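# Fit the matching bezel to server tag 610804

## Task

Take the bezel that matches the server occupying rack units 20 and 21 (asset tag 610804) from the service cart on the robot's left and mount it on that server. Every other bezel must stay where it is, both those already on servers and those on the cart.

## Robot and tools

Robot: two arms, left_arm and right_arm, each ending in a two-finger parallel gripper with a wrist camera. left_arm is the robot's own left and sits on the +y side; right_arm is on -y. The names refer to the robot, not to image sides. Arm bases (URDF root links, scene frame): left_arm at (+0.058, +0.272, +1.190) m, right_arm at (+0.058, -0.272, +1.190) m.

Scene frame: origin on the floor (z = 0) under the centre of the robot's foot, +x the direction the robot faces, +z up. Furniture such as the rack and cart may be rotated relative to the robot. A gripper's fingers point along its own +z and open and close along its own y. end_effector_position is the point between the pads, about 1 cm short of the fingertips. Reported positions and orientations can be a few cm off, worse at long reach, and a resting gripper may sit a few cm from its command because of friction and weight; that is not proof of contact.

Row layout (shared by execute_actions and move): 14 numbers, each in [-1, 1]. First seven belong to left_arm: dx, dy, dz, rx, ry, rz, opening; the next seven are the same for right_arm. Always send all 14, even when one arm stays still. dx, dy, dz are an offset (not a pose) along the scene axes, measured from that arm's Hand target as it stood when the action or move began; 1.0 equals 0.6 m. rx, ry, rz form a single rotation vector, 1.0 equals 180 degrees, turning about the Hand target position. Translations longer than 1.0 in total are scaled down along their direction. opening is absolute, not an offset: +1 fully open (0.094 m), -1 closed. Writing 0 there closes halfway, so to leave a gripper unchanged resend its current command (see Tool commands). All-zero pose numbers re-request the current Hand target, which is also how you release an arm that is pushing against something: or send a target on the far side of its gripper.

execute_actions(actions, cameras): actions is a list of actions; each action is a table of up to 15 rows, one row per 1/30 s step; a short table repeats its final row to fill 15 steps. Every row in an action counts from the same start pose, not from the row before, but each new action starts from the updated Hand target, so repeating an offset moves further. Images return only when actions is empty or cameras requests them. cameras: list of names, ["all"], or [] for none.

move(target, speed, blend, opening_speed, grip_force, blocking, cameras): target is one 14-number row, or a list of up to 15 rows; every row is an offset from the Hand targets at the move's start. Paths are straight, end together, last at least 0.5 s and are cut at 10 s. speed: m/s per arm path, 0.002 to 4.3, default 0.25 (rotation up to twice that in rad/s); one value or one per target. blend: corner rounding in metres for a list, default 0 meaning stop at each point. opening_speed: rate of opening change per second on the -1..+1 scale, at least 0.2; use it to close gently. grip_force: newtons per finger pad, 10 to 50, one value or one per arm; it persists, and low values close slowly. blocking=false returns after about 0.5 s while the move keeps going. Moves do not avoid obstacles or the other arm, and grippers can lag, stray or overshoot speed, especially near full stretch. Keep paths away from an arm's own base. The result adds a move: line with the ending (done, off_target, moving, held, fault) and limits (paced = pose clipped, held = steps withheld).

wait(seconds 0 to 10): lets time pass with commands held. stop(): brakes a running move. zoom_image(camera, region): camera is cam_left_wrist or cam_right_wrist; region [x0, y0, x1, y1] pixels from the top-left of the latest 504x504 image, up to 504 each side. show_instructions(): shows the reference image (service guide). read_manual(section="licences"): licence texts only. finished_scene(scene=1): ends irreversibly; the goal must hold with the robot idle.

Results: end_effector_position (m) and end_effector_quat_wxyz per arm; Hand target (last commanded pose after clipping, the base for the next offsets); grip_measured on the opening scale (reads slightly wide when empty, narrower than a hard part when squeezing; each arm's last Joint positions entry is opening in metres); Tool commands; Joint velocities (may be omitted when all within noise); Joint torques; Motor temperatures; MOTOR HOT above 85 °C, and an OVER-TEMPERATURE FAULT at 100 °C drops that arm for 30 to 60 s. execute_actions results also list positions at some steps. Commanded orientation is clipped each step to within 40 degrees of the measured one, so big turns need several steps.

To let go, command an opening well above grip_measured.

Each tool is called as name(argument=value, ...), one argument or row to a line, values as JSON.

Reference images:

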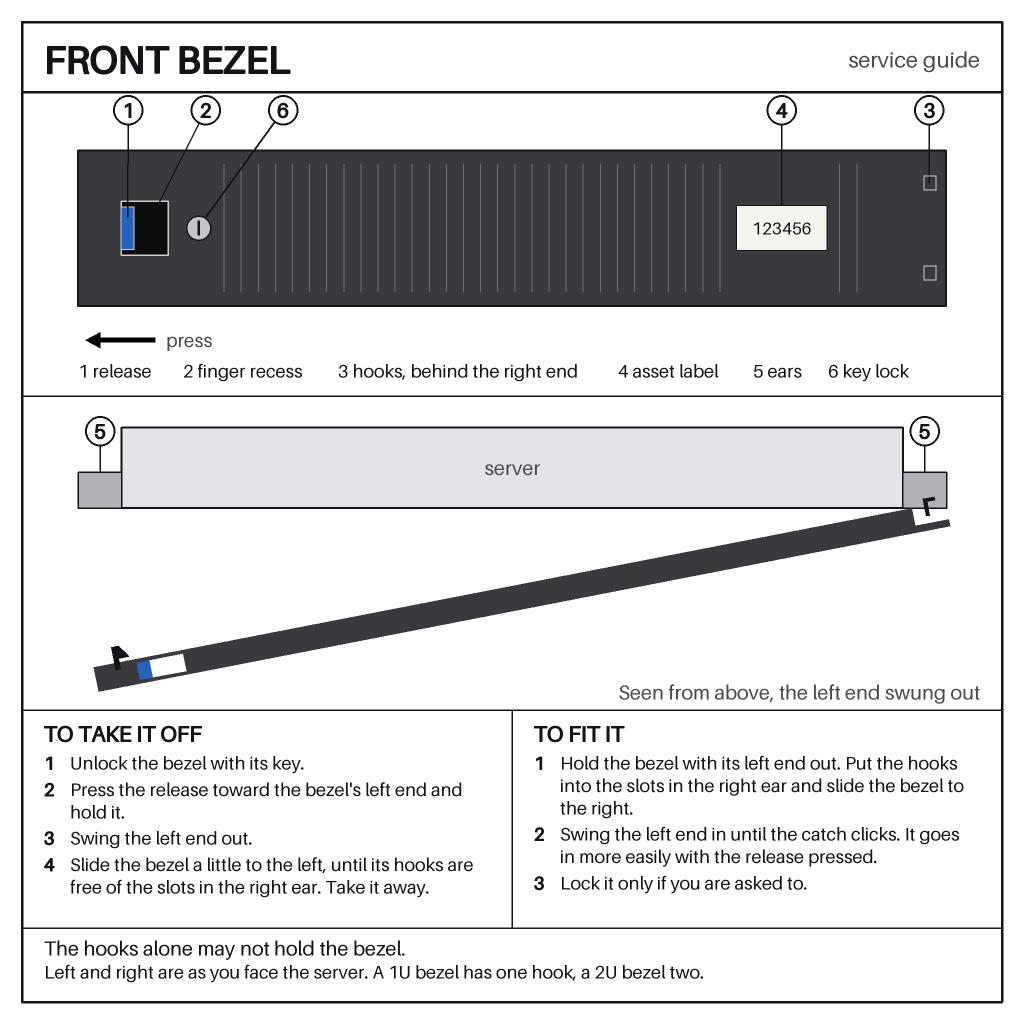

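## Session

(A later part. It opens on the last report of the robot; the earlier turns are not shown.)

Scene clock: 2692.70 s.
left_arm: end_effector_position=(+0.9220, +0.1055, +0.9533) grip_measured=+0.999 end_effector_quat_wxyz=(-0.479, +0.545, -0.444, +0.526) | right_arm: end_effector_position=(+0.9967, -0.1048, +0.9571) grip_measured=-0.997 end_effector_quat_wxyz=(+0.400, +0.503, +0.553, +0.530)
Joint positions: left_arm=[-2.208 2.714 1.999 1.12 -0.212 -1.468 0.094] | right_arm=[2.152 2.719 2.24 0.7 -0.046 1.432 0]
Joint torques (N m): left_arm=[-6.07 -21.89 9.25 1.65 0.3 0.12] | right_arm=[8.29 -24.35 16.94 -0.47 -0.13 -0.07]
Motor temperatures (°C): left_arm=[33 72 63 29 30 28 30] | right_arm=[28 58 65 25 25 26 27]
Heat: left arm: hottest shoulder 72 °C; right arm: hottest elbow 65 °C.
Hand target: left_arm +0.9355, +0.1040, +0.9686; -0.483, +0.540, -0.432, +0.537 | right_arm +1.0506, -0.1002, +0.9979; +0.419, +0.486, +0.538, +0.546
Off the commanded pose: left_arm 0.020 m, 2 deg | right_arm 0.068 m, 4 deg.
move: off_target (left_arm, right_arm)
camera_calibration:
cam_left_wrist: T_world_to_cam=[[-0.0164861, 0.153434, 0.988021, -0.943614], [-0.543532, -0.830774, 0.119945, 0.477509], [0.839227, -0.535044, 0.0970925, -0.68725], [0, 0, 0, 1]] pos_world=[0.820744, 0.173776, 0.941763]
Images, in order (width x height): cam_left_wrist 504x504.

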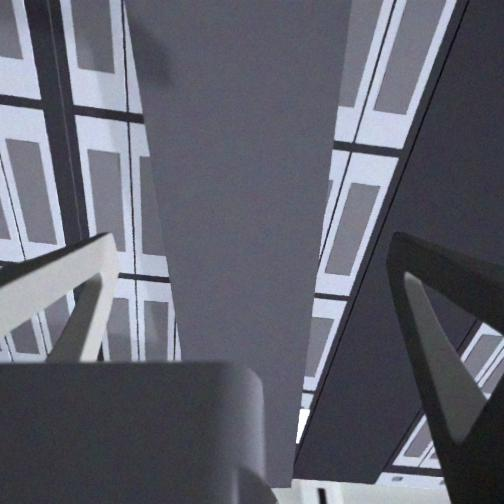

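move(
  target=[0.083,0,-0.009,0,0,0,1,0,0.0,0.0,0,0,0,-1],
  speed=0.12,
  cameras=["cam_left_wrist"],
)

Scene clock: 2697.67 s.
left_arm: end_effector_position=(+0.9724, +0.0952, +0.9496) grip_measured=+0.999 end_effector_quat_wxyz=(-0.476, +0.543, -0.446, +0.529) | right_arm: end_effector_position=(+0.9967, -0.1048, +0.9571) grip_measured=-0.997 end_effector_quat_wxyz=(+0.400, +0.503, +0.553, +0.530)
Joint positions: left_arm=[-2.207 2.83 2.297 0.935 -0.201 -1.471 0.094] | right_arm=[2.152 2.719 2.24 0.7 -0.046 1.432 0]
Joint torques (N m): left_arm=[-5.95 -22.71 10.96 1.69 0.33 0.09] | right_arm=[8.35 -24 16.99 -0.28 -0.09 -0.05]
Motor temperatures (°C): left_arm=[32 72 62 29 30 28 30] | right_arm=[28 58 65 25 25 26 27]
Heat: left arm: hottest shoulder 72 °C; right arm: hottest elbow 65 °C.
Hand target: left_arm +0.9854, +0.1042, +0.9632; -0.483, +0.540, -0.432, +0.537 | right_arm +1.0506, -0.1002, +0.9979; +0.419, +0.486, +0.538, +0.546
Off the commanded pose: left_arm 0.021 m, 2 deg | right_arm 0.068 m, 4 deg.
move: off_target (left_arm, right_arm)
camera_calibration:
cam_left_wrist: T_world_to_cam=[[-0.0164869, 0.155802, 0.987651, -0.937356], [-0.551939, -0.825068, 0.120941, 0.503506], [0.833722, -0.543129, 0.0995962, -0.730792], [0, 0, 0, 1]] pos_world=[0.871727, 0.164556, 0.93767]
Images, in order (width x height): cam_left_wrist 504x504.

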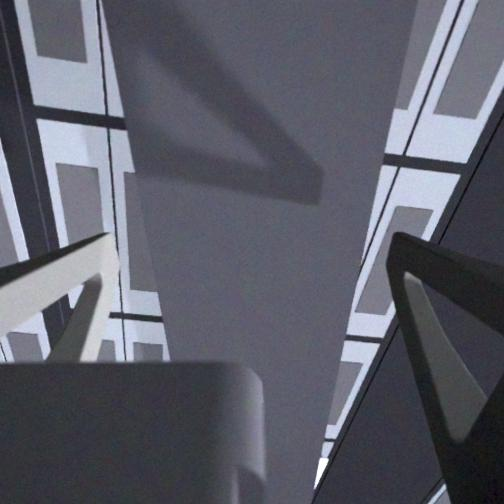

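move(
  target=[0.045,0.01,0.001,0,0,0,1,0,0.0,0.0,0,0,0,-1],
  speed=0.08,
  cameras=["cam_left_wrist"],
)

Scene clock: 2701.57 s.
left_arm: end_effector_position=(+1.0005, +0.1026, +0.9493) grip_measured=+0.999 end_effector_quat_wxyz=(-0.476, +0.543, -0.447, +0.528) | right_arm: end_effector_position=(+0.9967, -0.1048, +0.9571) grip_measured=-0.997 end_effector_quat_wxyz=(+0.400, +0.503, +0.553, +0.530)
Joint positions: left_arm=[-2.193 2.908 2.498 0.81 -0.19 -1.476 0.094] | right_arm=[2.152 2.719 2.24 0.7 -0.046 1.432 0]
Joint torques (N m): left_arm=[-6.3 -23.06 12.52 1.61 0.32 0.09] | right_arm=[8.94 -24.82 17.01 -0.24 -0.1 -0.1]
Motor temperatures (°C): left_arm=[32 71 62 29 30 28 30] | right_arm=[28 58 66 25 25 26 27]
Heat: left arm: hottest shoulder 71 °C; right arm: hottest elbow 66 °C.
Hand target: left_arm +1.0123, +0.1099, +0.9638; -0.483, +0.540, -0.432, +0.537 | right_arm +1.0506, -0.1002, +0.9979; +0.419, +0.486, +0.538, +0.546
Off the commanded pose: left_arm 0.020 m, 2 deg | right_arm 0.068 m, 4 deg.
move: off_target (left_arm, right_arm)
camera_calibration:
cam_left_wrist: T_world_to_cam=[[-0.0147414, 0.155107, 0.987788, -0.939591], [-0.550753, -0.825785, 0.121449, 0.523485], [0.834538, -0.542237, 0.0975989, -0.749241], [0, 0, 0, 1]] pos_world=[0.89973, 0.171758, 0.937665]
Images, in order (width x height): cam_left_wrist 504x504.

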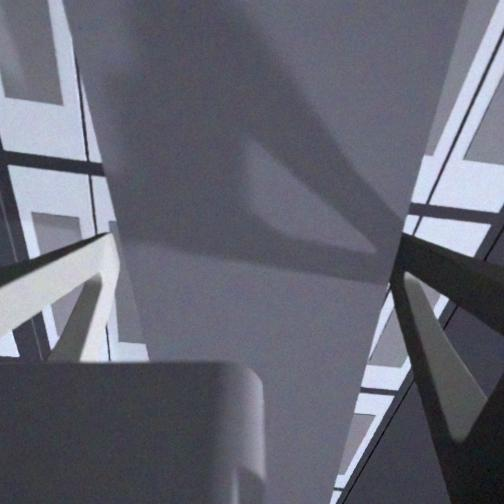

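move(
  target=[0,0,0.006,0,0,0,1,0,0.0,0.0,0,0,0,-1],
  speed=0.08,
  cameras=["cam_left_wrist"],
)

Scene clock: 2705.17 s.
left_arm: end_effector_position=(+1.0005, +0.1026, +0.9493) grip_measured=+0.999 end_effector_quat_wxyz=(-0.476, +0.543, -0.447, +0.528) | right_arm: end_effector_position=(+0.9967, -0.1048, +0.9571) grip_measured=-0.997 end_effector_quat_wxyz=(+0.400, +0.503, +0.553, +0.530)
Joint positions: left_arm=[-2.193 2.908 2.498 0.81 -0.19 -1.476 0.094] | right_arm=[2.152 2.719 2.24 0.7 -0.046 1.432 0]
Joint torques (N m): left_arm=[-6.42 -23.94 11.33 1.77 0.28 0.09] | right_arm=[8.7 -24.7 17.02 -0.21 -0.07 -0.06]
Motor temperatures (°C): left_arm=[32 71 62 29 29 28 30] | right_arm=[28 58 66 25 25 26 27]
Heat: left arm: hottest shoulder 71 °C; right arm: hottest elbow 66 °C.
Hand target: left_arm +1.0123, +0.1099, +0.9674; -0.483, +0.540, -0.432, +0.537 | right_arm +1.0506, -0.1002, +0.9979; +0.419, +0.486, +0.538, +0.546
Off the commanded pose: left_arm 0.023 m, 2 deg | right_arm 0.068 m, 4 deg.
move: off_target (left_arm, right_arm)
camera_calibration:
cam_left_wrist: T_world_to_cam=[[-0.0147414, 0.155107, 0.987788, -0.939591], [-0.550753, -0.825785, 0.121449, 0.523485], [0.834538, -0.542237, 0.0975989, -0.749241], [0, 0, 0, 1]] pos_world=[0.89973, 0.171758, 0.937665]
Images, in order (width x height): cam_left_wrist 504x504.

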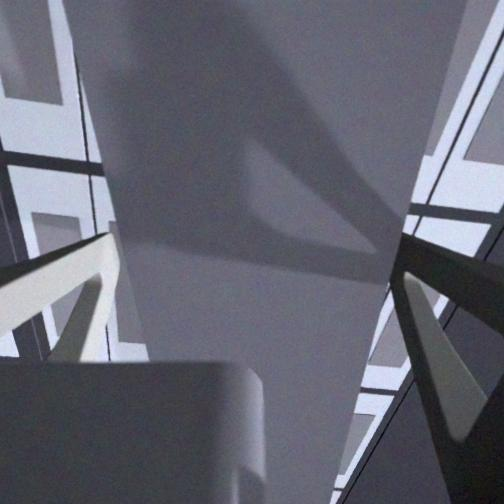

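Stiction. Add more.

move(
  target=[0.002,0,0.01,0,0,0,1,0,0.0,0.0,0,0,0,-1],
  speed=0.08,
)

move(
  target=[0.01,0,0.003,0,0,0,1,0,0.0,0.0,0,0,0,-1],
  speed=0.08,
  cameras=["cam_left_wrist"],
)

Scene clock: 2707.67 s.
left_arm: end_effector_position=(+1.0005, +0.1026, +0.9493) grip_measured=+0.999 end_effector_quat_wxyz=(-0.476, +0.543, -0.447, +0.528) | right_arm: end_effector_position=(+0.9967, -0.1048, +0.9571) grip_measured=-0.997 end_effector_quat_wxyz=(+0.400, +0.503, +0.553, +0.530)
Joint positions: left_arm=[-2.193 2.908 2.498 0.81 -0.19 -1.476 0.094] | right_arm=[2.152 2.719 2.24 0.7 -0.046 1.432 0]
Joint torques (N m): left_arm=[-6.53 -25.11 9.94 1.81 0.22 0.11] | right_arm=[8.23 -24.88 16.98 -0.34 -0.12 -0.1]
Motor temperatures (°C): left_arm=[32 71 62 29 29 28 30] | right_arm=[28 59 67 25 25 26 27]
Heat: left arm: hottest shoulder 71 °C; right arm: hottest elbow 67 °C.
Hand target: left_arm +1.0135, +0.1099, +0.9734; -0.483, +0.540, -0.432, +0.537 | right_arm +1.0506, -0.1002, +0.9979; +0.419, +0.486, +0.538, +0.546
Off the commanded pose: left_arm 0.028 m, 2 deg | right_arm 0.068 m, 4 deg.
move: off_target (left_arm, right_arm)

Scene clock: 2708.37 s.
left_arm: end_effector_position=(+1.0005, +0.1022, +0.9479) grip_measured=+0.999 end_effector_quat_wxyz=(-0.475, +0.544, -0.448, +0.526) | right_arm: end_effector_position=(+0.9967, -0.1048, +0.9571) grip_measured=-0.997 end_effector_quat_wxyz=(+0.400, +0.503, +0.553, +0.530)
Joint positions: left_arm=[-2.193 2.908 2.498 0.804 -0.19 -1.476 0.094] | right_arm=[2.152 2.719 2.24 0.7 -0.046 1.432 0]
Joint torques (N m): left_arm=[-6.53 -24.7 12.05 1.31 0.24 0.1] | right_arm=[8.35 -24 17.17 -0.36 -0.11 -0.06]
Motor temperatures (°C): left_arm=[32 72 62 29 29 28 30] | right_arm=[28 59 67 25 25 26 27]
Heat: left arm: hottest shoulder 72 °C; right arm: hottest elbow 67 °C.
Hand target: left_arm +1.0195, +0.1098, +0.9751; -0.483, +0.540, -0.432, +0.537 | right_arm +1.0506, -0.1002, +0.9979; +0.419, +0.486, +0.538, +0.546
Off the commanded pose: left_arm 0.034 m, 2 deg | right_arm 0.068 m, 4 deg.
move: off_target (left_arm, right_arm)
camera_calibration:
cam_left_wrist: T_world_to_cam=[[-0.00915813, 0.1543, 0.987982, -0.943823], [-0.551179, -0.825157, 0.123762, 0.521581], [0.834336, -0.543422, 0.0926041, -0.744292], [0, 0, 0, 1]] pos_world=[0.899831, 0.171554, 0.936852]
Images, in order (width x height): cam_left_wrist 504x504.

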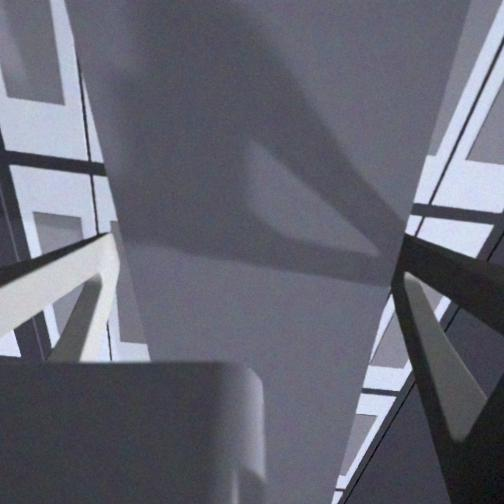

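move(
  target=[0.003,0,0.01,0,0,0,1,0,0.0,0.0,0,0,0,-1],
  speed=0.08,
  cameras=["cam_left_wrist"],
)

Scene clock: 2710.53 s.
left_arm: end_effector_position=(+1.0014, +0.1022, +0.9486) grip_measured=+0.999 end_effector_quat_wxyz=(-0.474, +0.545, -0.450, +0.526) | right_arm: end_effector_position=(+0.9967, -0.1048, +0.9571) grip_measured=-0.997 end_effector_quat_wxyz=(+0.400, +0.503, +0.553, +0.530)
Joint positions: left_arm=[-2.193 2.906 2.498 0.799 -0.19 -1.476 0.094] | right_arm=[2.152 2.719 2.24 0.7 -0.046 1.432 0]
Joint torques (N m): left_arm=[-6.53 -25.35 11.17 1.46 0.19 0.11] | right_arm=[8.29 -24.76 17.07 -0.28 -0.1 -0.07]
Motor temperatures (°C): left_arm=[32 72 62 29 29 28 30] | right_arm=[28 59 67 25 25 26 27]
Heat: left arm: hottest shoulder 72 °C; right arm: hottest elbow 67 °C.
Hand target: left_arm +1.0214, +0.1099, +0.9814; -0.483, +0.540, -0.432, +0.537 | right_arm +1.0506, -0.1002, +0.9979; +0.419, +0.486, +0.538, +0.546
Off the commanded pose: left_arm 0.039 m, 3 deg | right_arm 0.068 m, 4 deg.
move: off_target (left_arm, right_arm)
camera_calibration:
cam_left_wrist: T_world_to_cam=[[-0.00571506, 0.15378, 0.988089, -0.947922], [-0.551436, -0.824773, 0.125173, 0.520877], [0.834197, -0.544153, 0.0895136, -0.741933], [0, 0, 0, 1]] pos_world=[0.900732, 0.171652, 0.937844]
Images, in order (width x height): cam_left_wrist 504x504.

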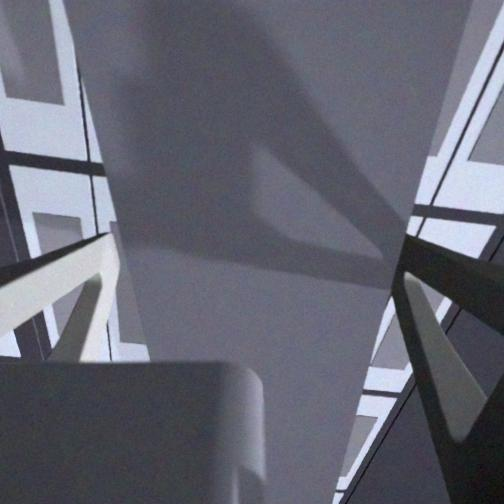

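move(
  target=[0.012,0,0.0,0,0,0,1,0,0.0,0.0,0,0,0,-1],
  speed=0.08,
)

move(
  target=[0.006,0,0.003,0,0,0,1,0,0.0,0.0,0,0,0,-1],
  speed=0.08,
  cameras=["cam_left_wrist"],
)

Scene clock: 2718.67 s.
left_arm: end_effector_position=(+1.0118, +0.1024, +0.9555) grip_measured=+0.999 end_effector_quat_wxyz=(-0.472, +0.546, -0.452, +0.524) | right_arm: end_effector_position=(+0.9967, -0.1048, +0.9571) grip_measured=-0.997 end_effector_quat_wxyz=(+0.400, +0.503, +0.553, +0.530)
Joint positions: left_arm=[-2.193 2.915 2.552 0.747 -0.19 -1.477 0.094] | right_arm=[2.152 2.719 2.24 0.7 -0.046 1.432 0]
Joint torques (N m): left_arm=[-6.48 -23.88 13.5 1.63 0.25 0.11] | right_arm=[8.94 -24.06 17.09 -0.35 -0.11 -0.1]
Motor temperatures (°C): left_arm=[32 71 62 29 29 28 30] | right_arm=[28 59 68 25 25 26 27]
Heat: left arm: hottest shoulder 71 °C; right arm: hottest elbow 68 °C.
Hand target: left_arm +1.0285, +0.1099, +0.9812; -0.483, +0.540, -0.432, +0.537 | right_arm +1.0506, -0.1002, +0.9979; +0.419, +0.486, +0.538, +0.546
Off the commanded pose: left_arm 0.032 m, 3 deg | right_arm 0.068 m, 4 deg.
move: off_target (left_arm, right_arm)

Scene clock: 2719.50 s.
left_arm: end_effector_position=(+1.0122, +0.1021, +0.9546) grip_measured=+0.999 end_effector_quat_wxyz=(-0.473, +0.546, -0.451, +0.525) | right_arm: end_effector_position=(+0.9967, -0.1048, +0.9571) grip_measured=-0.997 end_effector_quat_wxyz=(+0.400, +0.503, +0.553, +0.530)
Joint positions: left_arm=[-2.193 2.925 2.568 0.744 -0.19 -1.478 0.094] | right_arm=[2.152 2.719 2.24 0.7 -0.046 1.432 0]
Joint torques (N m): left_arm=[-6.48 -24.29 13.83 1.31 0.25 0.11] | right_arm=[8.29 -24.41 16.95 -0.34 -0.07 -0.09]
Motor temperatures (°C): left_arm=[32 71 62 29 29 28 30] | right_arm=[28 59 68 25 25 26 27]
Heat: left arm: hottest shoulder 71 °C; right arm: hottest elbow 68 °C.
Hand target: left_arm +1.0322, +0.1099, +0.9830; -0.483, +0.540, -0.432, +0.537 | right_arm +1.0506, -0.1002, +0.9979; +0.419, +0.486, +0.538, +0.546
Off the commanded pose: left_arm 0.036 m, 3 deg | right_arm 0.068 m, 4 deg.
move: off_target (left_arm, right_arm)
camera_calibration:
cam_left_wrist: T_world_to_cam=[[-0.00131312, 0.155027, 0.987909, -0.958333], [-0.55177, -0.824025, 0.128576, 0.522982], [0.833995, -0.54493, 0.0866211, -0.748475], [0, 0, 0, 1]] pos_world=[0.911533, 0.171651, 0.944337]
Images, in order (width x height): cam_left_wrist 504x504.

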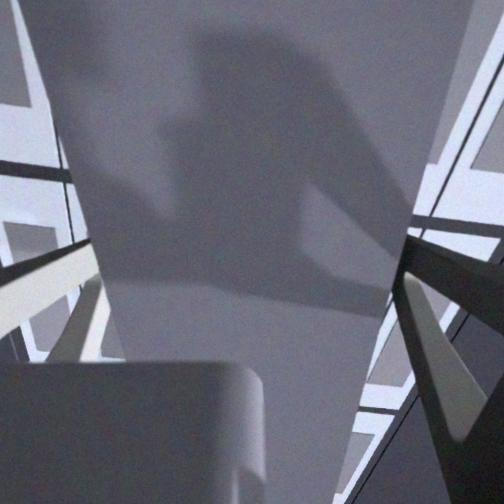

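move(
  target=[-0.002,0,0.0,0,0,0,0.75,0,0.0,0.0,0,0,0,-1],
  speed=0.08,
  opening_speed=0.2,
  cameras=["all"],
)

Scene clock: 2724.30 s.
left_arm: end_effector_position=(+1.0119, +0.1017, +0.9530) grip_measured=+0.850 end_effector_quat_wxyz=(-0.471, +0.547, -0.452, +0.524) | right_arm: end_effector_position=(+0.9967, -0.1048, +0.9571) grip_measured=-0.997 end_effector_quat_wxyz=(+0.400, +0.503, +0.553, +0.530)
Joint positions: left_arm=[-2.193 2.925 2.568 0.74 -0.19 -1.478 0.087] | right_arm=[2.152 2.719 2.24 0.7 -0.046 1.432 0]
Joint torques (N m): left_arm=[-6.48 -24.41 13.52 1.55 0.24 0.12] | right_arm=[8.59 -24.35 17.1 -0.21 -0.11 -0.08]
Motor temperatures (°C): left_arm=[32 71 61 29 29 28 30] | right_arm=[28 59 68 25 25 26 27]
Heat: left arm: hottest shoulder 71 °C; right arm: hottest elbow 68 °C.
Hand target: left_arm +1.0309, +0.1099, +0.9829; -0.483, +0.540, -0.432, +0.537 | right_arm +1.0506, -0.1002, +0.9979; +0.419, +0.486, +0.538, +0.546
Off the commanded pose: left_arm 0.037 m, 3 deg | right_arm 0.068 m, 4 deg.
move: off_target (left_arm, right_arm)
camera_calibration:
cam_left_wrist: T_world_to_cam=[[0.0035978, 0.154281, 0.98802, -0.961541], [-0.552178, -0.823435, 0.130591, 0.521093], [0.833719, -0.546033, 0.082228, -0.743702], [0, 0, 0, 1]] pos_world=[0.911233, 0.171348, 0.943125]
cam_right_wrist: T_world_to_cam=[[-0.13682, 0.0775504, -0.987556, 1.09088], [-0.715188, 0.68206, 0.152646, 0.641578], [0.68541, 0.727173, -0.0378565, -0.442766], [0, 0, 0, 1]] pos_world=[0.911579, -0.200225, 0.962604]

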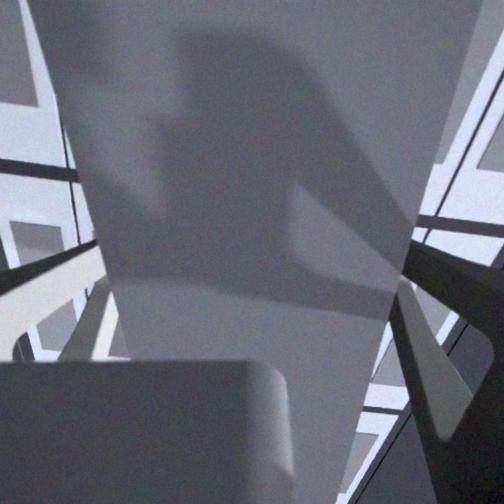

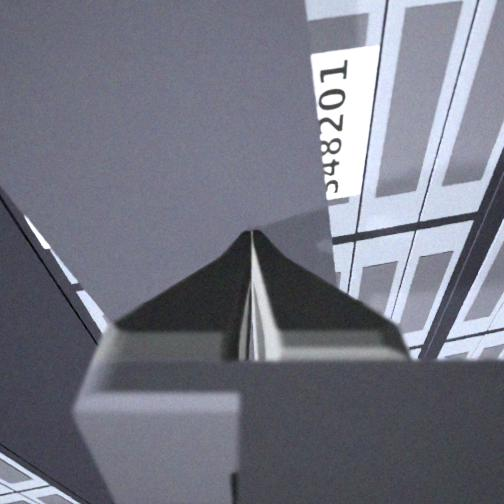

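move(
  target=[0,0,0.03,0.015,0,0,0.75,-0.02,0.0,0.0,0,0,0,-1],
  speed=0.05,
)

move(
  target=[0,0,0.02,0.01,0,0,0.75,0,0.0,0.0,0,0,0,-1],
  speed=0.05,
)

Scene clock: 2728.47 s.
left_arm: end_effector_position=(+1.0119, +0.1018, +0.9535) grip_measured=+0.850 end_effector_quat_wxyz=(-0.471, +0.547, -0.453, +0.523) | right_arm: end_effector_position=(+0.9967, -0.1049, +0.9575) grip_measured=-0.997 end_effector_quat_wxyz=(+0.400, +0.502, +0.553, +0.531)
Joint positions: left_arm=[-2.193 2.92 2.56 0.74 -0.19 -1.477 0.087] | right_arm=[2.152 2.719 2.24 0.701 -0.046 1.432 0]
Joint torques (N m): left_arm=[-6.89 -27.75 8.77 2.13 0.11 0.65] | right_arm=[8.29 -24.7 14.93 0.53 -0.05 -0.06]
Motor temperatures (°C): left_arm=[32 71 61 29 29 28 30] | right_arm=[28 59 69 25 25 26 27]
Heat: left arm: hottest shoulder 71 °C; right arm: hottest elbow 69 °C.
Hand target: left_arm +1.0310, +0.1099, +1.0012; -0.496, +0.528, -0.445, +0.527 | right_arm +1.0386, -0.1002, +0.9980; +0.419, +0.486, +0.538, +0.546
Off the commanded pose: left_arm 0.052 m, 4 deg | right_arm 0.058 m, 4 deg.
move: off_target (left_arm, right_arm)

Scene clock: 2729.30 s.
left_arm: end_effector_position=(+1.0114, +0.1026, +0.9567) grip_measured=+0.850 end_effector_quat_wxyz=(-0.471, +0.546, -0.459, +0.519) | right_arm: end_effector_position=(+0.9968, -0.1048, +0.9586) grip_measured=-0.997 end_effector_quat_wxyz=(+0.402, +0.501, +0.552, +0.533)
Joint positions: left_arm=[-2.193 2.894 2.52 0.745 -0.19 -1.468 0.087] | right_arm=[2.152 2.72 2.24 0.707 -0.048 1.432 0]
Joint torques (N m): left_arm=[-6.95 -28.4 8.35 2.35 0 0.91] | right_arm=[8.18 -25 14.86 0.16 0 -0.1]
Motor temperatures (°C): left_arm=[32 71 61 29 29 28 30] | right_arm=[28 59 69 25 25 26 27]
Heat: left arm: hottest shoulder 71 °C; right arm: hottest elbow 69 °C.
Hand target: left_arm +1.0309, +0.1099, +1.0130; -0.504, +0.520, -0.453, +0.520 | right_arm +1.0386, -0.1002, +0.9979; +0.419, +0.486, +0.538, +0.546
Off the commanded pose: left_arm 0.060 m, 5 deg | right_arm 0.058 m, 3 deg.
move: off_target (left_arm, right_arm)

move(
  target=[
    [0.008,0,0.02,0.008,0,0,0.75,0,0.0,0.0,0,0,0,-1],
    [0.012,0,0.035,0.016,0,0,0.75,0,0.0,0.0,0,0,0,-1],
  ],
  speed=0.04,
)

move(
  target=[0.004,0,0.02,0.007,0,0,0.75,0,0.0,0.0,0,0,0,-1],
  speed=0.04,
  cameras=["all"],
)

Scene clock: 2733.33 s.
left_arm: end_effector_position=(+1.0113, +0.1040, +0.9623) grip_measured=+0.850 end_effector_quat_wxyz=(-0.474, +0.544, -0.466, +0.513) | right_arm: end_effector_position=(+0.9966, -0.1043, +0.9604) grip_measured=-0.997 end_effector_quat_wxyz=(+0.403, +0.498, +0.549, +0.536)
Joint positions: left_arm=[-2.193 2.864 2.476 0.751 -0.19 -1.452 0.087] | right_arm=[2.153 2.721 2.24 0.718 -0.051 1.432 0]
Joint torques (N m): left_arm=[-7.41 -29.68 8.57 1.96 -0.11 1.29] | right_arm=[7.94 -24.82 14.57 -0.32 0.12 -0.1]
Motor temperatures (°C): left_arm=[32 71 60 29 29 28 31] | right_arm=[28 58 68 25 25 26 27]
Heat: left arm: hottest shoulder 71 °C; right arm: hottest elbow 68 °C.
Hand target: left_arm +1.0381, +0.1099, +1.0339; -0.517, +0.508, -0.466, +0.508 | right_arm +1.0386, -0.1002, +0.9981; +0.419, +0.486, +0.538, +0.547
Off the commanded pose: left_arm 0.077 m, 6 deg | right_arm 0.056 m, 3 deg.
move: off_target (left_arm, right_arm)

Scene clock: 2734.17 s.
left_arm: end_effector_position=(+1.0112, +0.1051, +0.9673) grip_measured=+0.850 end_effector_quat_wxyz=(-0.477, +0.540, -0.471, +0.509) | right_arm: end_effector_position=(+0.9965, -0.1034, +0.9619) grip_measured=-0.997 end_effector_quat_wxyz=(+0.405, +0.497, +0.548, +0.538)
Joint positions: left_arm=[-2.193 2.842 2.445 0.757 -0.189 -1.437 0.087] | right_arm=[2.154 2.721 2.24 0.724 -0.052 1.432 0]
Joint torques (N m): left_arm=[-7.59 -30.33 8.54 1.83 -0.18 1.37] | right_arm=[8.7 -24.64 14.58 -0.31 0.11 -0.1]
Motor temperatures (°C): left_arm=[32 71 60 29 29 28 31] | right_arm=[28 58 68 25 25 26 27]
Heat: left arm: hottest shoulder 71 °C; right arm: hottest elbow 68 °C.
Hand target: left_arm +1.0405, +0.1101, +1.0459; -0.523, +0.502, -0.471, +0.503 | right_arm +1.0386, -0.1001, +0.9980; +0.419, +0.486, +0.538, +0.546
Off the commanded pose: left_arm 0.084 m, 7 deg | right_arm 0.056 m, 3 deg.
move: off_target (left_arm, right_arm)
camera_calibration:
cam_left_wrist: T_world_to_cam=[[0.0261206, 0.109929, 0.993596, -0.999863], [-0.555151, -0.824984, 0.105868, 0.548806], [0.831339, -0.554362, 0.039478, -0.697844], [0, 0, 0, 1]] pos_world=[0.910933, 0.175812, 0.962909]
cam_right_wrist: T_world_to_cam=[[-0.113575, 0.0811568, -0.990209, 1.07529], [-0.719637, 0.680436, 0.138309, 0.657877], [0.684999, 0.728299, -0.0188771, -0.461186], [0, 0, 0, 1]] pos_world=[0.911471, -0.199029, 0.965067]

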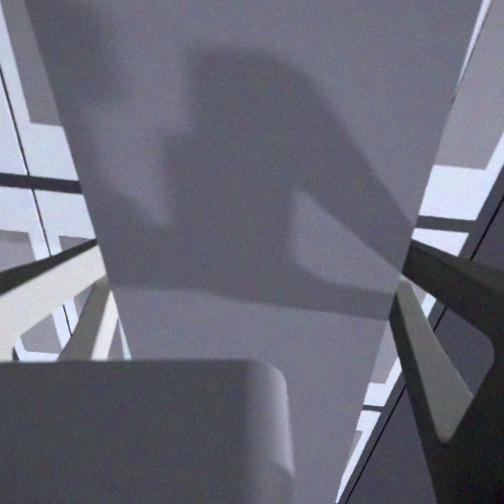

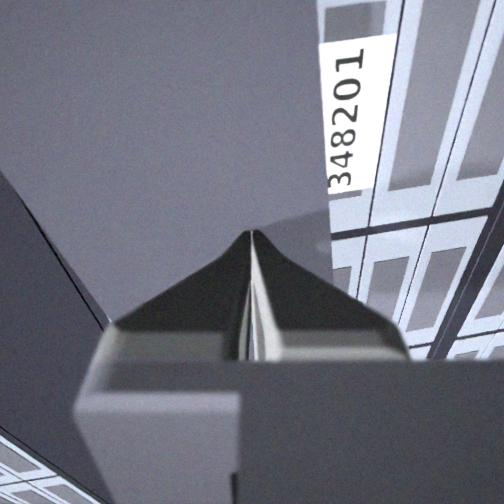

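move(
  target=[
    [0.006,0,0.02,0.008,0,0,0.75,0,0.0,0.0,0,0,0,-1],
    [0.012,0,0.04,0.014,0,0,0.75,0,0.0,0.0,0,0,0,-1],
  ],
  speed=0.04,
)

move(
  target=[0.006,0,0.015,0.006,0,0,0.75,0,0.0,0.0,0,0,0,-1],
  speed=0.04,
)

Scene clock: 2738.57 s.
left_arm: end_effector_position=(+1.0109, +0.1063, +0.9756) grip_measured=+0.850 end_effector_quat_wxyz=(-0.480, +0.536, -0.480, +0.502) | right_arm: end_effector_position=(+0.9965, -0.1025, +0.9640) grip_measured=-0.997 end_effector_quat_wxyz=(+0.407, +0.495, +0.546, +0.540)
Joint positions: left_arm=[-2.194 2.804 2.394 0.761 -0.189 -1.412 0.087] | right_arm=[2.155 2.722 2.24 0.733 -0.053 1.432 0]
Joint torques (N m): left_arm=[-7.71 -31.44 9.01 1.47 -0.32 1.6] | right_arm=[8.23 -25.23 14.6 -0.73 0.15 -0.09]
Motor temperatures (°C): left_arm=[31 73 60 29 29 28 31] | right_arm=[28 57 68 25 25 26 27]
Heat: left arm: hottest shoulder 73 °C; right arm: hottest elbow 68 °C.
Hand target: left_arm +1.0477, +0.1100, +1.0700; -0.533, +0.490, -0.482, +0.493 | right_arm +1.0386, -0.1003, +0.9980; +0.419, +0.486, +0.538, +0.546
Off the commanded pose: left_arm 0.101 m, 8 deg | right_arm 0.054 m, 2 deg.
move: off_target (left_arm, right_arm)

Scene clock: 2739.27 s.
left_arm: end_effector_position=(+1.0108, +0.1065, +0.9780) grip_measured=+0.850 end_effector_quat_wxyz=(-0.481, +0.534, -0.483, +0.499) | right_arm: end_effector_position=(+0.9965, -0.1019, +0.9648) grip_measured=-0.997 end_effector_quat_wxyz=(+0.407, +0.494, +0.545, +0.541)
Joint positions: left_arm=[-2.194 2.794 2.381 0.761 -0.189 -1.405 0.087] | right_arm=[2.156 2.722 2.24 0.736 -0.053 1.432 0]
Joint torques (N m): left_arm=[-7.94 -32.09 9.21 1.28 -0.36 1.73] | right_arm=[8.29 -25.47 14.54 -0.88 0.16 -0.07]
Motor temperatures (°C): left_arm=[31 73 60 29 29 29 31] | right_arm=[28 57 68 25 25 26 27]
Heat: left arm: hottest shoulder 73 °C; right arm: hottest elbow 68 °C.
Hand target: left_arm +1.0513, +0.1099, +1.0790; -0.538, +0.485, -0.487, +0.488 | right_arm +1.0386, -0.1000, +0.9982; +0.419, +0.486, +0.538, +0.547
Off the commanded pose: left_arm 0.109 m, 9 deg | right_arm 0.054 m, 2 deg.
move: off_target (left_arm, right_arm)

move(
  target=[
    [0.006,0,0.02,0.006,0,0,0.75,0,0.0,0.0,0,0,0,-1],
    [0.012,0,0.04,0.012,0,0,0.75,0,0.0,0.0,0,0,0,-1],
  ],
  speed=0.04,
)

move(
  target=[0.004,0,0.01,0.002,0,0,0.75,0,0.0,0.0,0,0,0,-1],
  speed=0.04,
  cameras=["all"],
)

Scene clock: 2743.23 s.
left_arm: end_effector_position=(+1.0105, +0.1078, +0.9858) grip_measured=+0.850 end_effector_quat_wxyz=(-0.485, +0.530, -0.492, +0.491) | right_arm: end_effector_position=(+0.9964, -0.1010, +0.9667) grip_measured=-0.997 end_effector_quat_wxyz=(+0.409, +0.492, +0.544, +0.543)
Joint positions: left_arm=[-2.195 2.76 2.338 0.762 -0.191 -1.382 0.087] | right_arm=[2.157 2.722 2.24 0.744 -0.054 1.432 0]
Joint torques (N m): left_arm=[-8.18 -33.26 9.7 0.92 -0.4 1.89] | right_arm=[8.53 -25.23 14.61 -1.22 0.22 -0.1]
Motor temperatures (°C): left_arm=[31 74 59 29 29 29 31] | right_arm=[29 57 68 25 25 26 27]
Heat: left arm: hottest shoulder 74 °C; right arm: hottest elbow 68 °C.
Hand target: left_arm +1.0585, +0.1101, +1.1028; -0.547, +0.475, -0.496, +0.479 | right_arm +1.0386, -0.1001, +0.9979; +0.419, +0.486, +0.538, +0.546
Off the commanded pose: left_arm 0.127 m, 10 deg | right_arm 0.053 m, 2 deg.
move: off_target (left_arm, right_arm)

Scene clock: 2743.93 s.
left_arm: end_effector_position=(+1.0102, +0.1080, +0.9885) grip_measured=+0.850 end_effector_quat_wxyz=(-0.486, +0.529, -0.495, +0.488) | right_arm: end_effector_position=(+0.9964, -0.1007, +0.9675) grip_measured=-0.997 end_effector_quat_wxyz=(+0.410, +0.491, +0.543, +0.544)
Joint positions: left_arm=[-2.196 2.749 2.323 0.761 -0.193 -1.373 0.087] | right_arm=[2.157 2.722 2.24 0.747 -0.055 1.432 0]
Joint torques (N m): left_arm=[-8.12 -33.38 10.11 0.84 -0.36 1.87] | right_arm=[8.06 -25.11 14.61 -1.18 0.23 -0.06]
Motor temperatures (°C): left_arm=[31 74 59 29 29 29 31] | right_arm=[29 57 67 25 25 26 27]
Heat: left arm: hottest shoulder 74 °C; right arm: hottest elbow 67 °C.
Hand target: left_arm +1.0609, +0.1100, +1.1089; -0.549, +0.473, -0.497, +0.477 | right_arm +1.0386, -0.1002, +0.9980; +0.419, +0.486, +0.538, +0.546
Off the commanded pose: left_arm 0.131 m, 10 deg | right_arm 0.052 m, 1 deg.
move: off_target (left_arm, right_arm)
camera_calibration:
cam_left_wrist: T_world_to_cam=[[0.0525909, 0.0435946, 0.997664, -1.04474], [-0.558631, -0.82682, 0.0655769, 0.591979], [0.827747, -0.560775, -0.0191299, -0.633996], [0, 0, 0, 1]] pos_world=[0.91043, 0.179476, 0.991347]
cam_right_wrist: T_world_to_cam=[[-0.09153, 0.084377, -0.992221, 1.061], [-0.723498, 0.67901, 0.124483, 0.672256], [0.684231, 0.729264, -0.00110315, -0.479333], [0, 0, 0, 1]] pos_world=[0.911464, -0.196432, 0.968531]

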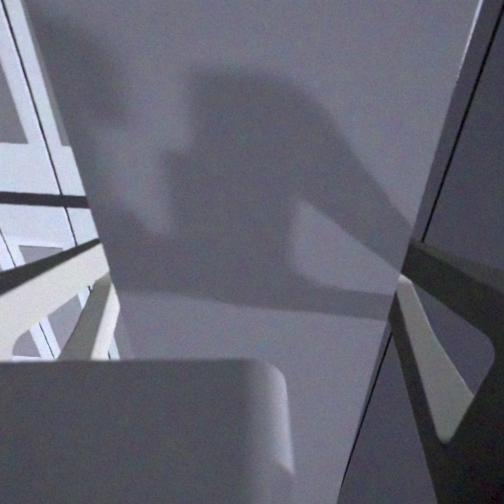

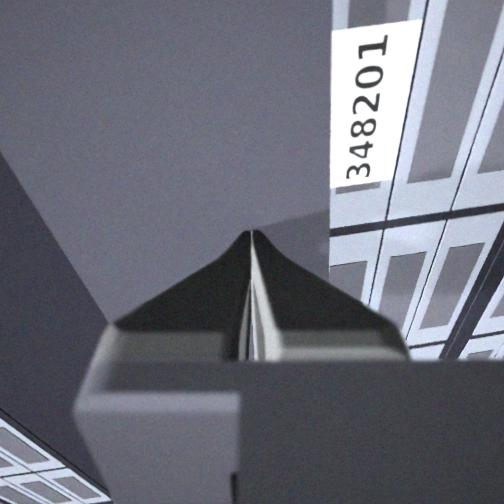

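execute_actions(
  actions=[],
)

Scene clock: 2754.50 s.
left_arm: end_effector_position=(+1.0102, +0.1080, +0.9885) grip_measured=+0.850 end_effector_quat_wxyz=(-0.486, +0.529, -0.495, +0.488) | right_arm: end_effector_position=(+0.9964, -0.1007, +0.9675) grip_measured=-0.997 end_effector_quat_wxyz=(+0.410, +0.491, +0.543, +0.544)
Joint positions: left_arm=[-2.196 2.749 2.323 0.761 -0.193 -1.373 0.087] | right_arm=[2.157 2.722 2.24 0.747 -0.055 1.432 0]
Joint velocities: within noise
Joint torques (N m): left_arm=[-8.18 -33.44 10.09 0.84 -0.36 1.87] | right_arm=[8.12 -25.17 14.46 -1.32 0.24 -0.07]
Motor temperatures (°C): left_arm=[31 79 60 28 28 31 31] | right_arm=[29 57 67 25 25 26 27]
Heat: left arm: hottest shoulder 79 °C; right arm: hottest elbow 67 °C.
Hand target: left_arm +1.0609, +0.1100, +1.1089; -0.549, +0.473, -0.497, +0.477 | right_arm +1.0386, -0.1002, +0.9980; +0.419, +0.486, +0.538, +0.546
Tool commands: left_gripper/opening=+0.75 right_gripper/opening=-1.0
Off the commanded pose: left_arm 0.131 m, 10 deg | right_arm 0.052 m, 1 deg.
camera_calibration:
cam_left_wrist: T_world_to_cam=[[0.0525909, 0.0435946, 0.997664, -1.04474], [-0.558631, -0.82682, 0.0655769, 0.591979], [0.827747, -0.560775, -0.0191299, -0.633996], [0, 0, 0, 1]] pos_world=[0.91043, 0.179476, 0.991347]
cam_right_wrist: T_world_to_cam=[[-0.09153, 0.084377, -0.992221, 1.061], [-0.723498, 0.67901, 0.124483, 0.672256], [0.684231, 0.729264, -0.00110315, -0.479333], [0, 0, 0, 1]] pos_world=[0.911464, -0.196432, 0.968531]

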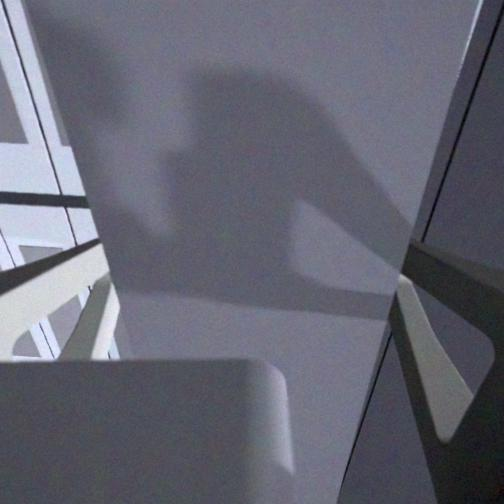

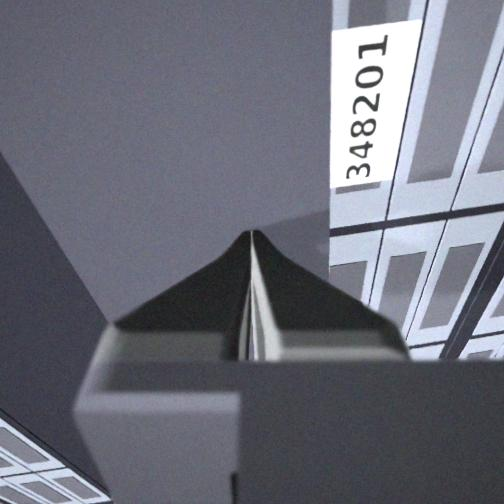

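move(
  target=[0.004,0,0.02,0.004,0,0,0.75,0.03,0,0,0,0,0,-1],
  speed=0.05,
  cameras=["all"],
)

Scene clock: 2757.70 s.
left_arm: end_effector_position=(+1.0101, +0.1086, +0.9932) grip_measured=+0.850 end_effector_quat_wxyz=(-0.488, +0.528, -0.500, +0.483) | right_arm: end_effector_position=(+0.9950, -0.0995, +0.9670) grip_measured=-0.997 end_effector_quat_wxyz=(+0.410, +0.490, +0.543, +0.545)
Joint positions: left_arm=[-2.198 2.73 2.302 0.759 -0.198 -1.361 0.087] | right_arm=[2.158 2.722 2.235 0.753 -0.055 1.432 0]
Joint torques (N m): left_arm=[-8.41 -33.9 10.33 0.75 -0.27 1.88] | right_arm=[7.47 -25.05 17.33 -2.69 0.2 -0.07]
Motor temperatures (°C): left_arm=[31 80 60 28 28 31 31] | right_arm=[29 57 67 25 25 26 27]
Heat: left arm: hottest shoulder 80 °C; right arm: hottest elbow 67 °C.
Hand target: left_arm +1.0633, +0.1100, +1.1208; +0.551, -0.470, +0.501, -0.474 | right_arm +1.0566, -0.0999, +0.9981; +0.419, +0.486, +0.538, +0.547
Off the commanded pose: left_arm 0.138 m, 10 deg | right_arm 0.069 m, 1 deg.
move: off_target (left_arm, right_arm)
camera_calibration:
cam_left_wrist: T_world_to_cam=[[0.058976, 0.0310667, 0.997776, -1.05466], [-0.557025, -0.828417, 0.0587179, 0.597375], [0.828399, -0.559249, -0.0315518, -0.622021], [0, 0, 0, 1]] pos_world=[0.910234, 0.179776, 0.997612]
cam_right_wrist: T_world_to_cam=[[-0.0898438, 0.0848522, -0.992335, 1.05876], [-0.724738, 0.677852, 0.123578, 0.672437], [0.683142, 0.730285, 0.000594751, -0.479699], [0, 0, 0, 1]] pos_world=[0.910166, -0.195334, 0.967828]

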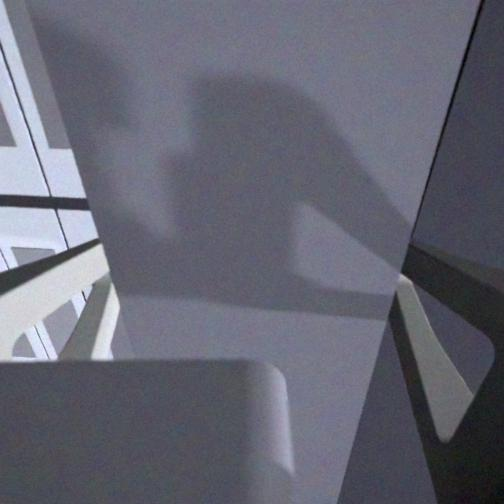

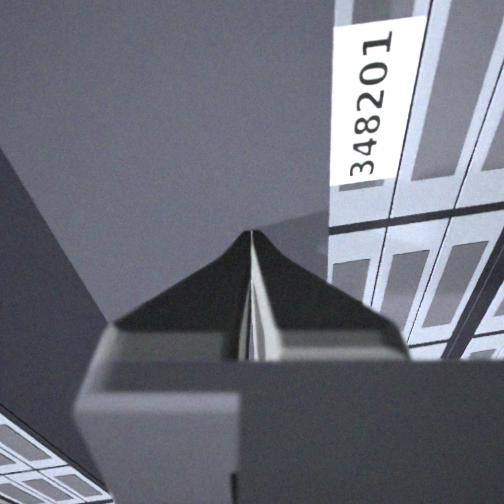

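move(
  target=[
    [0,0,0,0,0,0,0.75,-0.13,0,0,0,0,0,-1],
    [0,0,0,0,0,0,0.75,-0.13,0.14,0,0,0,0,-1],
    [0,0,0,0,0,0,0.75,0.0,0.14,0.01,0,0,0,-1],
  ],
  speed=0.1,
  blend=[0.01,0.01,0],
  cameras=["all"],
)

Scene clock: 2765.20 s.
left_arm: end_effector_position=(+1.0089, +0.1076, +0.9952) grip_measured=+0.850 end_effector_quat_wxyz=(-0.483, +0.535, -0.506, +0.474) | right_arm: end_effector_position=(+0.9910, -0.0229, +0.9890) grip_measured=-0.997 end_effector_quat_wxyz=(+0.417, +0.493, +0.537, +0.543)
Joint positions: left_arm=[-2.202 2.706 2.271 0.739 -0.213 -1.361 0.087] | right_arm=[2.26 2.744 2.292 0.728 0.058 1.403 0]
Joint torques (N m): left_arm=[-8 -32.38 12.19 1.43 0.2 1.9] | right_arm=[8.59 -22.18 20.64 -3.17 -0.61 -0.05]
Motor temperatures (°C): left_arm=[31 81 60 28 28 31 31] | right_arm=[29 57 69 25 25 26 27]
Heat: left arm: hottest shoulder 81 °C; right arm: hottest elbow 69 °C.
Hand target: left_arm +1.0634, +0.1102, +1.1211; -0.552, +0.470, -0.500, +0.474 | right_arm +1.0567, -0.0160, +1.0043; +0.419, +0.486, +0.537, +0.547
Off the commanded pose: left_arm 0.137 m, 11 deg | right_arm 0.068 m, 1 deg.
move: off_target (left_arm, right_arm)
camera_calibration:
cam_left_wrist: T_world_to_cam=[[0.0861827, 0.0284351, 0.995873, -1.08181], [-0.551776, -0.830924, 0.0714759, 0.578045], [0.829527, -0.555659, -0.0559215, -0.598727], [0, 0, 0, 1]] pos_world=[0.908846, 0.178385, 1.00255]
cam_right_wrist: T_world_to_cam=[[-0.0823113, 0.0848721, -0.992986, 1.06688], [-0.713341, 0.690782, 0.118173, 0.609207], [0.695967, 0.718065, 0.00368352, -0.548929], [0, 0, 0, 1]] pos_world=[0.904424, -0.117211, 0.989424]

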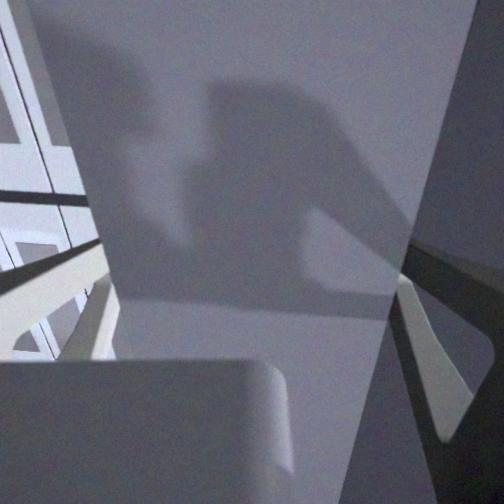

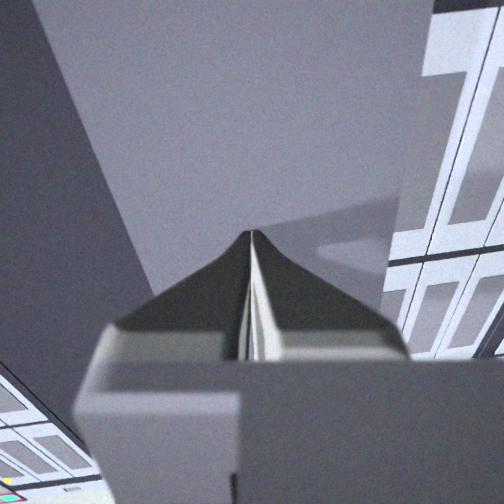

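move(
  target=[0,0,-0.03,0,0,0,0.75,0.04,0.01,0.02,0,0,0,-1],
  speed=0.05,
  cameras=["cam_left_wrist"],
)

move(
  target=[0,0,-0.04,0,0,0,0.75,0,0,0,0,0,0,-1],
  speed=0.05,
  cameras=["cam_left_wrist"],
)

Scene clock: 2769.93 s.
left_arm: end_effector_position=(+1.0086, +0.1074, +0.9947) grip_measured=+0.850 end_effector_quat_wxyz=(-0.482, +0.534, -0.507, +0.475) | right_arm: end_effector_position=(+0.9914, -0.0231, +0.9899) grip_measured=-0.997 end_effector_quat_wxyz=(+0.418, +0.494, +0.536, +0.542)
Joint positions: left_arm=[-2.201 2.706 2.27 0.74 -0.208 -1.362 0.087] | right_arm=[2.261 2.744 2.293 0.729 0.063 1.403 0]
Joint torques (N m): left_arm=[-7.71 -30.21 13.97 1.66 0.19 1.88] | right_arm=[8.64 -24.12 20.98 -4.26 -0.64 -0.07]
Motor temperatures (°C): left_arm=[31 83 60 28 28 32 31] | right_arm=[29 56 72 25 25 26 27]
Heat: left arm: hottest shoulder 83 °C; right arm: hottest elbow 72 °C.
Hand target: left_arm +1.0634, +0.1100, +1.1031; -0.552, +0.470, -0.500, +0.474 | right_arm +1.0807, -0.0103, +1.0162; +0.419, +0.486, +0.537, +0.547
Off the commanded pose: left_arm 0.121 m, 11 deg | right_arm 0.094 m, 1 deg.
move: off_target (left_arm, right_arm)
camera_calibration:
cam_left_wrist: T_world_to_cam=[[0.0857215, 0.0288205, 0.995902, -1.0809], [-0.555284, -0.828558, 0.0717734, 0.580711], [0.827231, -0.559161, -0.0550216, -0.596838], [0, 0, 0, 1]] pos_world=[0.908839, 0.178576, 1.00195]
Images, in order (width x height): cam_left_wrist 504x504.

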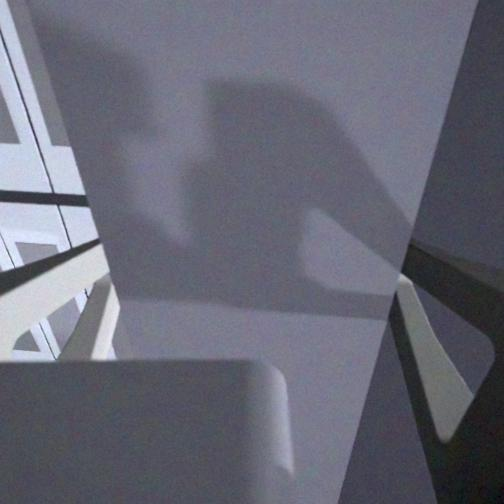

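Scene clock: 2770.97 s.
left_arm: end_effector_position=(+1.0093, +0.1071, +0.9930) grip_measured=+0.850 end_effector_quat_wxyz=(-0.488, +0.528, -0.502, +0.482) | right_arm: end_effector_position=(+0.9925, -0.0232, +0.9898) grip_measured=-0.997 end_effector_quat_wxyz=(+0.417, +0.495, +0.537, +0.541)
Joint positions: left_arm=[-2.199 2.727 2.296 0.758 -0.198 -1.359 0.087] | right_arm=[2.261 2.745 2.298 0.721 0.065 1.403 0]
Joint torques (N m): left_arm=[-7.47 -28.4 15.2 1.18 0.21 1.82] | right_arm=[8.41 -24.35 21.09 -4.05 -0.68 -0.06]
Motor temperatures (°C): left_arm=[31 83 60 28 28 32 31] | right_arm=[29 56 73 25 26 26 27]
Heat: left arm: hottest shoulder 83 °C; right arm: hottest elbow 73 °C.
Hand target: left_arm +1.0633, +0.1098, +1.0791; +0.551, -0.470, +0.501, -0.474 | right_arm +1.0808, -0.0104, +1.0163; +0.420, +0.486, +0.537, +0.547
Off the commanded pose: left_arm 0.102 m, 10 deg | right_arm 0.093 m, 1 deg.
move: off_target (left_arm, right_arm)
camera_calibration:
cam_left_wrist: T_world_to_cam=[[0.0629649, 0.0285469, 0.997607, -1.05788], [-0.558557, -0.82737, 0.0589293, 0.596964], [0.827073, -0.560931, -0.0361502, -0.616008], [0, 0, 0, 1]] pos_world=[0.909531, 0.178571, 0.9979]
Images, in order (width x height): cam_left_wrist 504x504.

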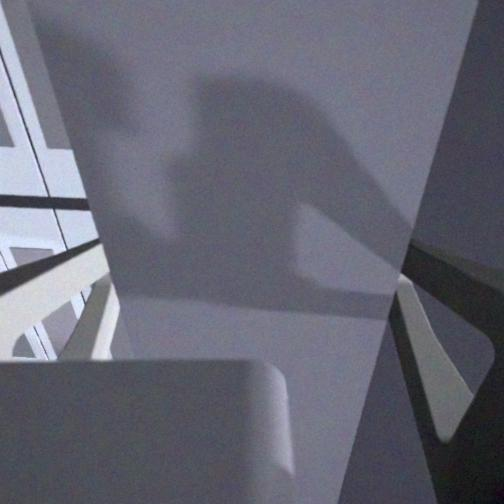

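move(
  target=[-0.02,0,-0.04,0,0,0,0.75,0.02,0,0.02,0,0,0,-1],
  speed=0.08,
  cameras=["cam_left_wrist"],
)

Scene clock: 2777.20 s.
left_arm: end_effector_position=(+1.0102, +0.1076, +0.9912) grip_measured=+0.850 end_effector_quat_wxyz=(-0.495, +0.521, -0.495, +0.488) | right_arm: end_effector_position=(+0.9933, -0.0228, +0.9884) grip_measured=-0.997 end_effector_quat_wxyz=(+0.415, +0.497, +0.540, +0.538)
Joint positions: left_arm=[-2.197 2.754 2.329 0.778 -0.191 -1.354 0.087] | right_arm=[2.261 2.744 2.301 0.707 0.066 1.403 0]
Joint torques (N m): left_arm=[-7.18 -26.87 14.5 1.18 0.21 1.75] | right_arm=[9.05 -25.41 20.71 -4.25 -0.69 -0.1]
Motor temperatures (°C): left_arm=[31 79 62 28 28 32 31] | right_arm=[29 56 76 25 26 26 27]
Heat: left arm: hottest shoulder 79 °C; right arm: hottest elbow 76 °C.
Hand target: left_arm +1.0513, +0.1099, +1.0551; +0.551, -0.470, +0.500, -0.474 | right_arm +1.0927, -0.0103, +1.0280; +0.419, +0.486, +0.537, +0.546
Off the commanded pose: left_arm 0.076 m, 9 deg | right_arm 0.108 m, 2 deg.
move: off_target (left_arm, right_arm)
camera_calibration:
cam_left_wrist: T_world_to_cam=[[0.035455, 0.0276737, 0.998988, -1.02967], [-0.558906, -0.828127, 0.0427767, 0.614365], [0.828473, -0.559857, -0.0138942, -0.640151], [0, 0, 0, 1]] pos_world=[0.910227, 0.178874, 0.993457]
Images, in order (width x height): cam_left_wrist 504x504.

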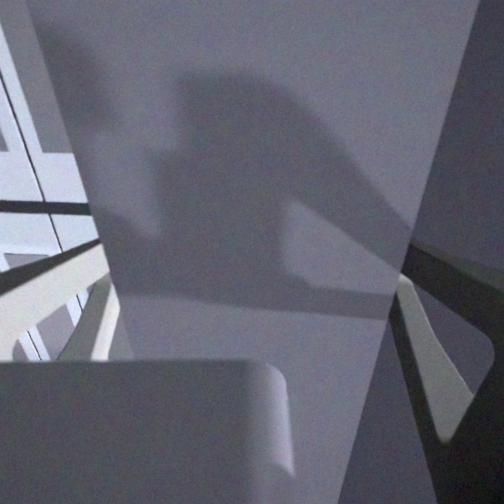

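move(
  target=[
    [-0.01,0,-0.05,0,0,0,0.75,0,0,0,0,0,0,-1],
    [-0.01,0,-0.05,0,0,0,0.9,0,0,0,0,0,0,-1],
  ],
  speed=0.08,
  cameras=["cam_left_wrist"],
)

Scene clock: 2781.27 s.
left_arm: end_effector_position=(+1.0119, +0.1094, +0.9882) grip_measured=+0.899 end_effector_quat_wxyz=(-0.523, +0.501, -0.495, +0.480) | right_arm: end_effector_position=(+0.9932, -0.0228, +0.9882) grip_measured=-0.997 end_effector_quat_wxyz=(+0.415, +0.497, +0.540, +0.538)
Joint positions: left_arm=[-2.195 2.802 2.396 0.804 -0.194 -1.291 0.089] | right_arm=[2.261 2.744 2.301 0.706 0.066 1.403 0]
Joint torques (N m): left_arm=[-6.65 -24.64 15.1 0.29 0.8 1.07] | right_arm=[8.7 -25.52 20.64 -4.18 -0.73 -0.05]
Motor temperatures (°C): left_arm=[31 78 62 28 28 32 31] | right_arm=[29 55 76 26 26 26 27]
Heat: left arm: hottest shoulder 78 °C; right arm: hottest elbow 76 °C.
Hand target: left_arm +1.0452, +0.1101, +1.0247; +0.551, -0.470, +0.501, -0.474 | right_arm +1.0926, -0.0103, +1.0278; +0.419, +0.486, +0.538, +0.546
Off the commanded pose: left_arm 0.050 m, 5 deg | right_arm 0.108 m, 2 deg.
move: off_target (left_arm, right_arm); target 2's new opening was sent with left_arm's hand 0.050 m and 8 deg from that target
camera_calibration:
cam_left_wrist: T_world_to_cam=[[-0.00314136, -0.0289216, 0.999577, -0.982087], [-0.54737, -0.836489, -0.0259231, 0.674051], [0.836885, -0.54722, -0.0132031, -0.651189], [0, 0, 0, 1]] pos_world=[0.91084, 0.17909, 0.990548]
Images, in order (width x height): cam_left_wrist 504x504.

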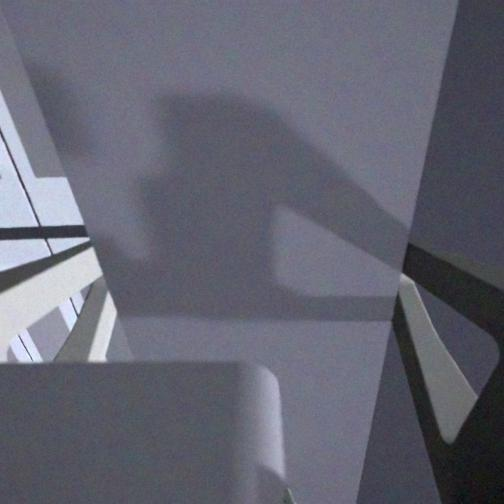

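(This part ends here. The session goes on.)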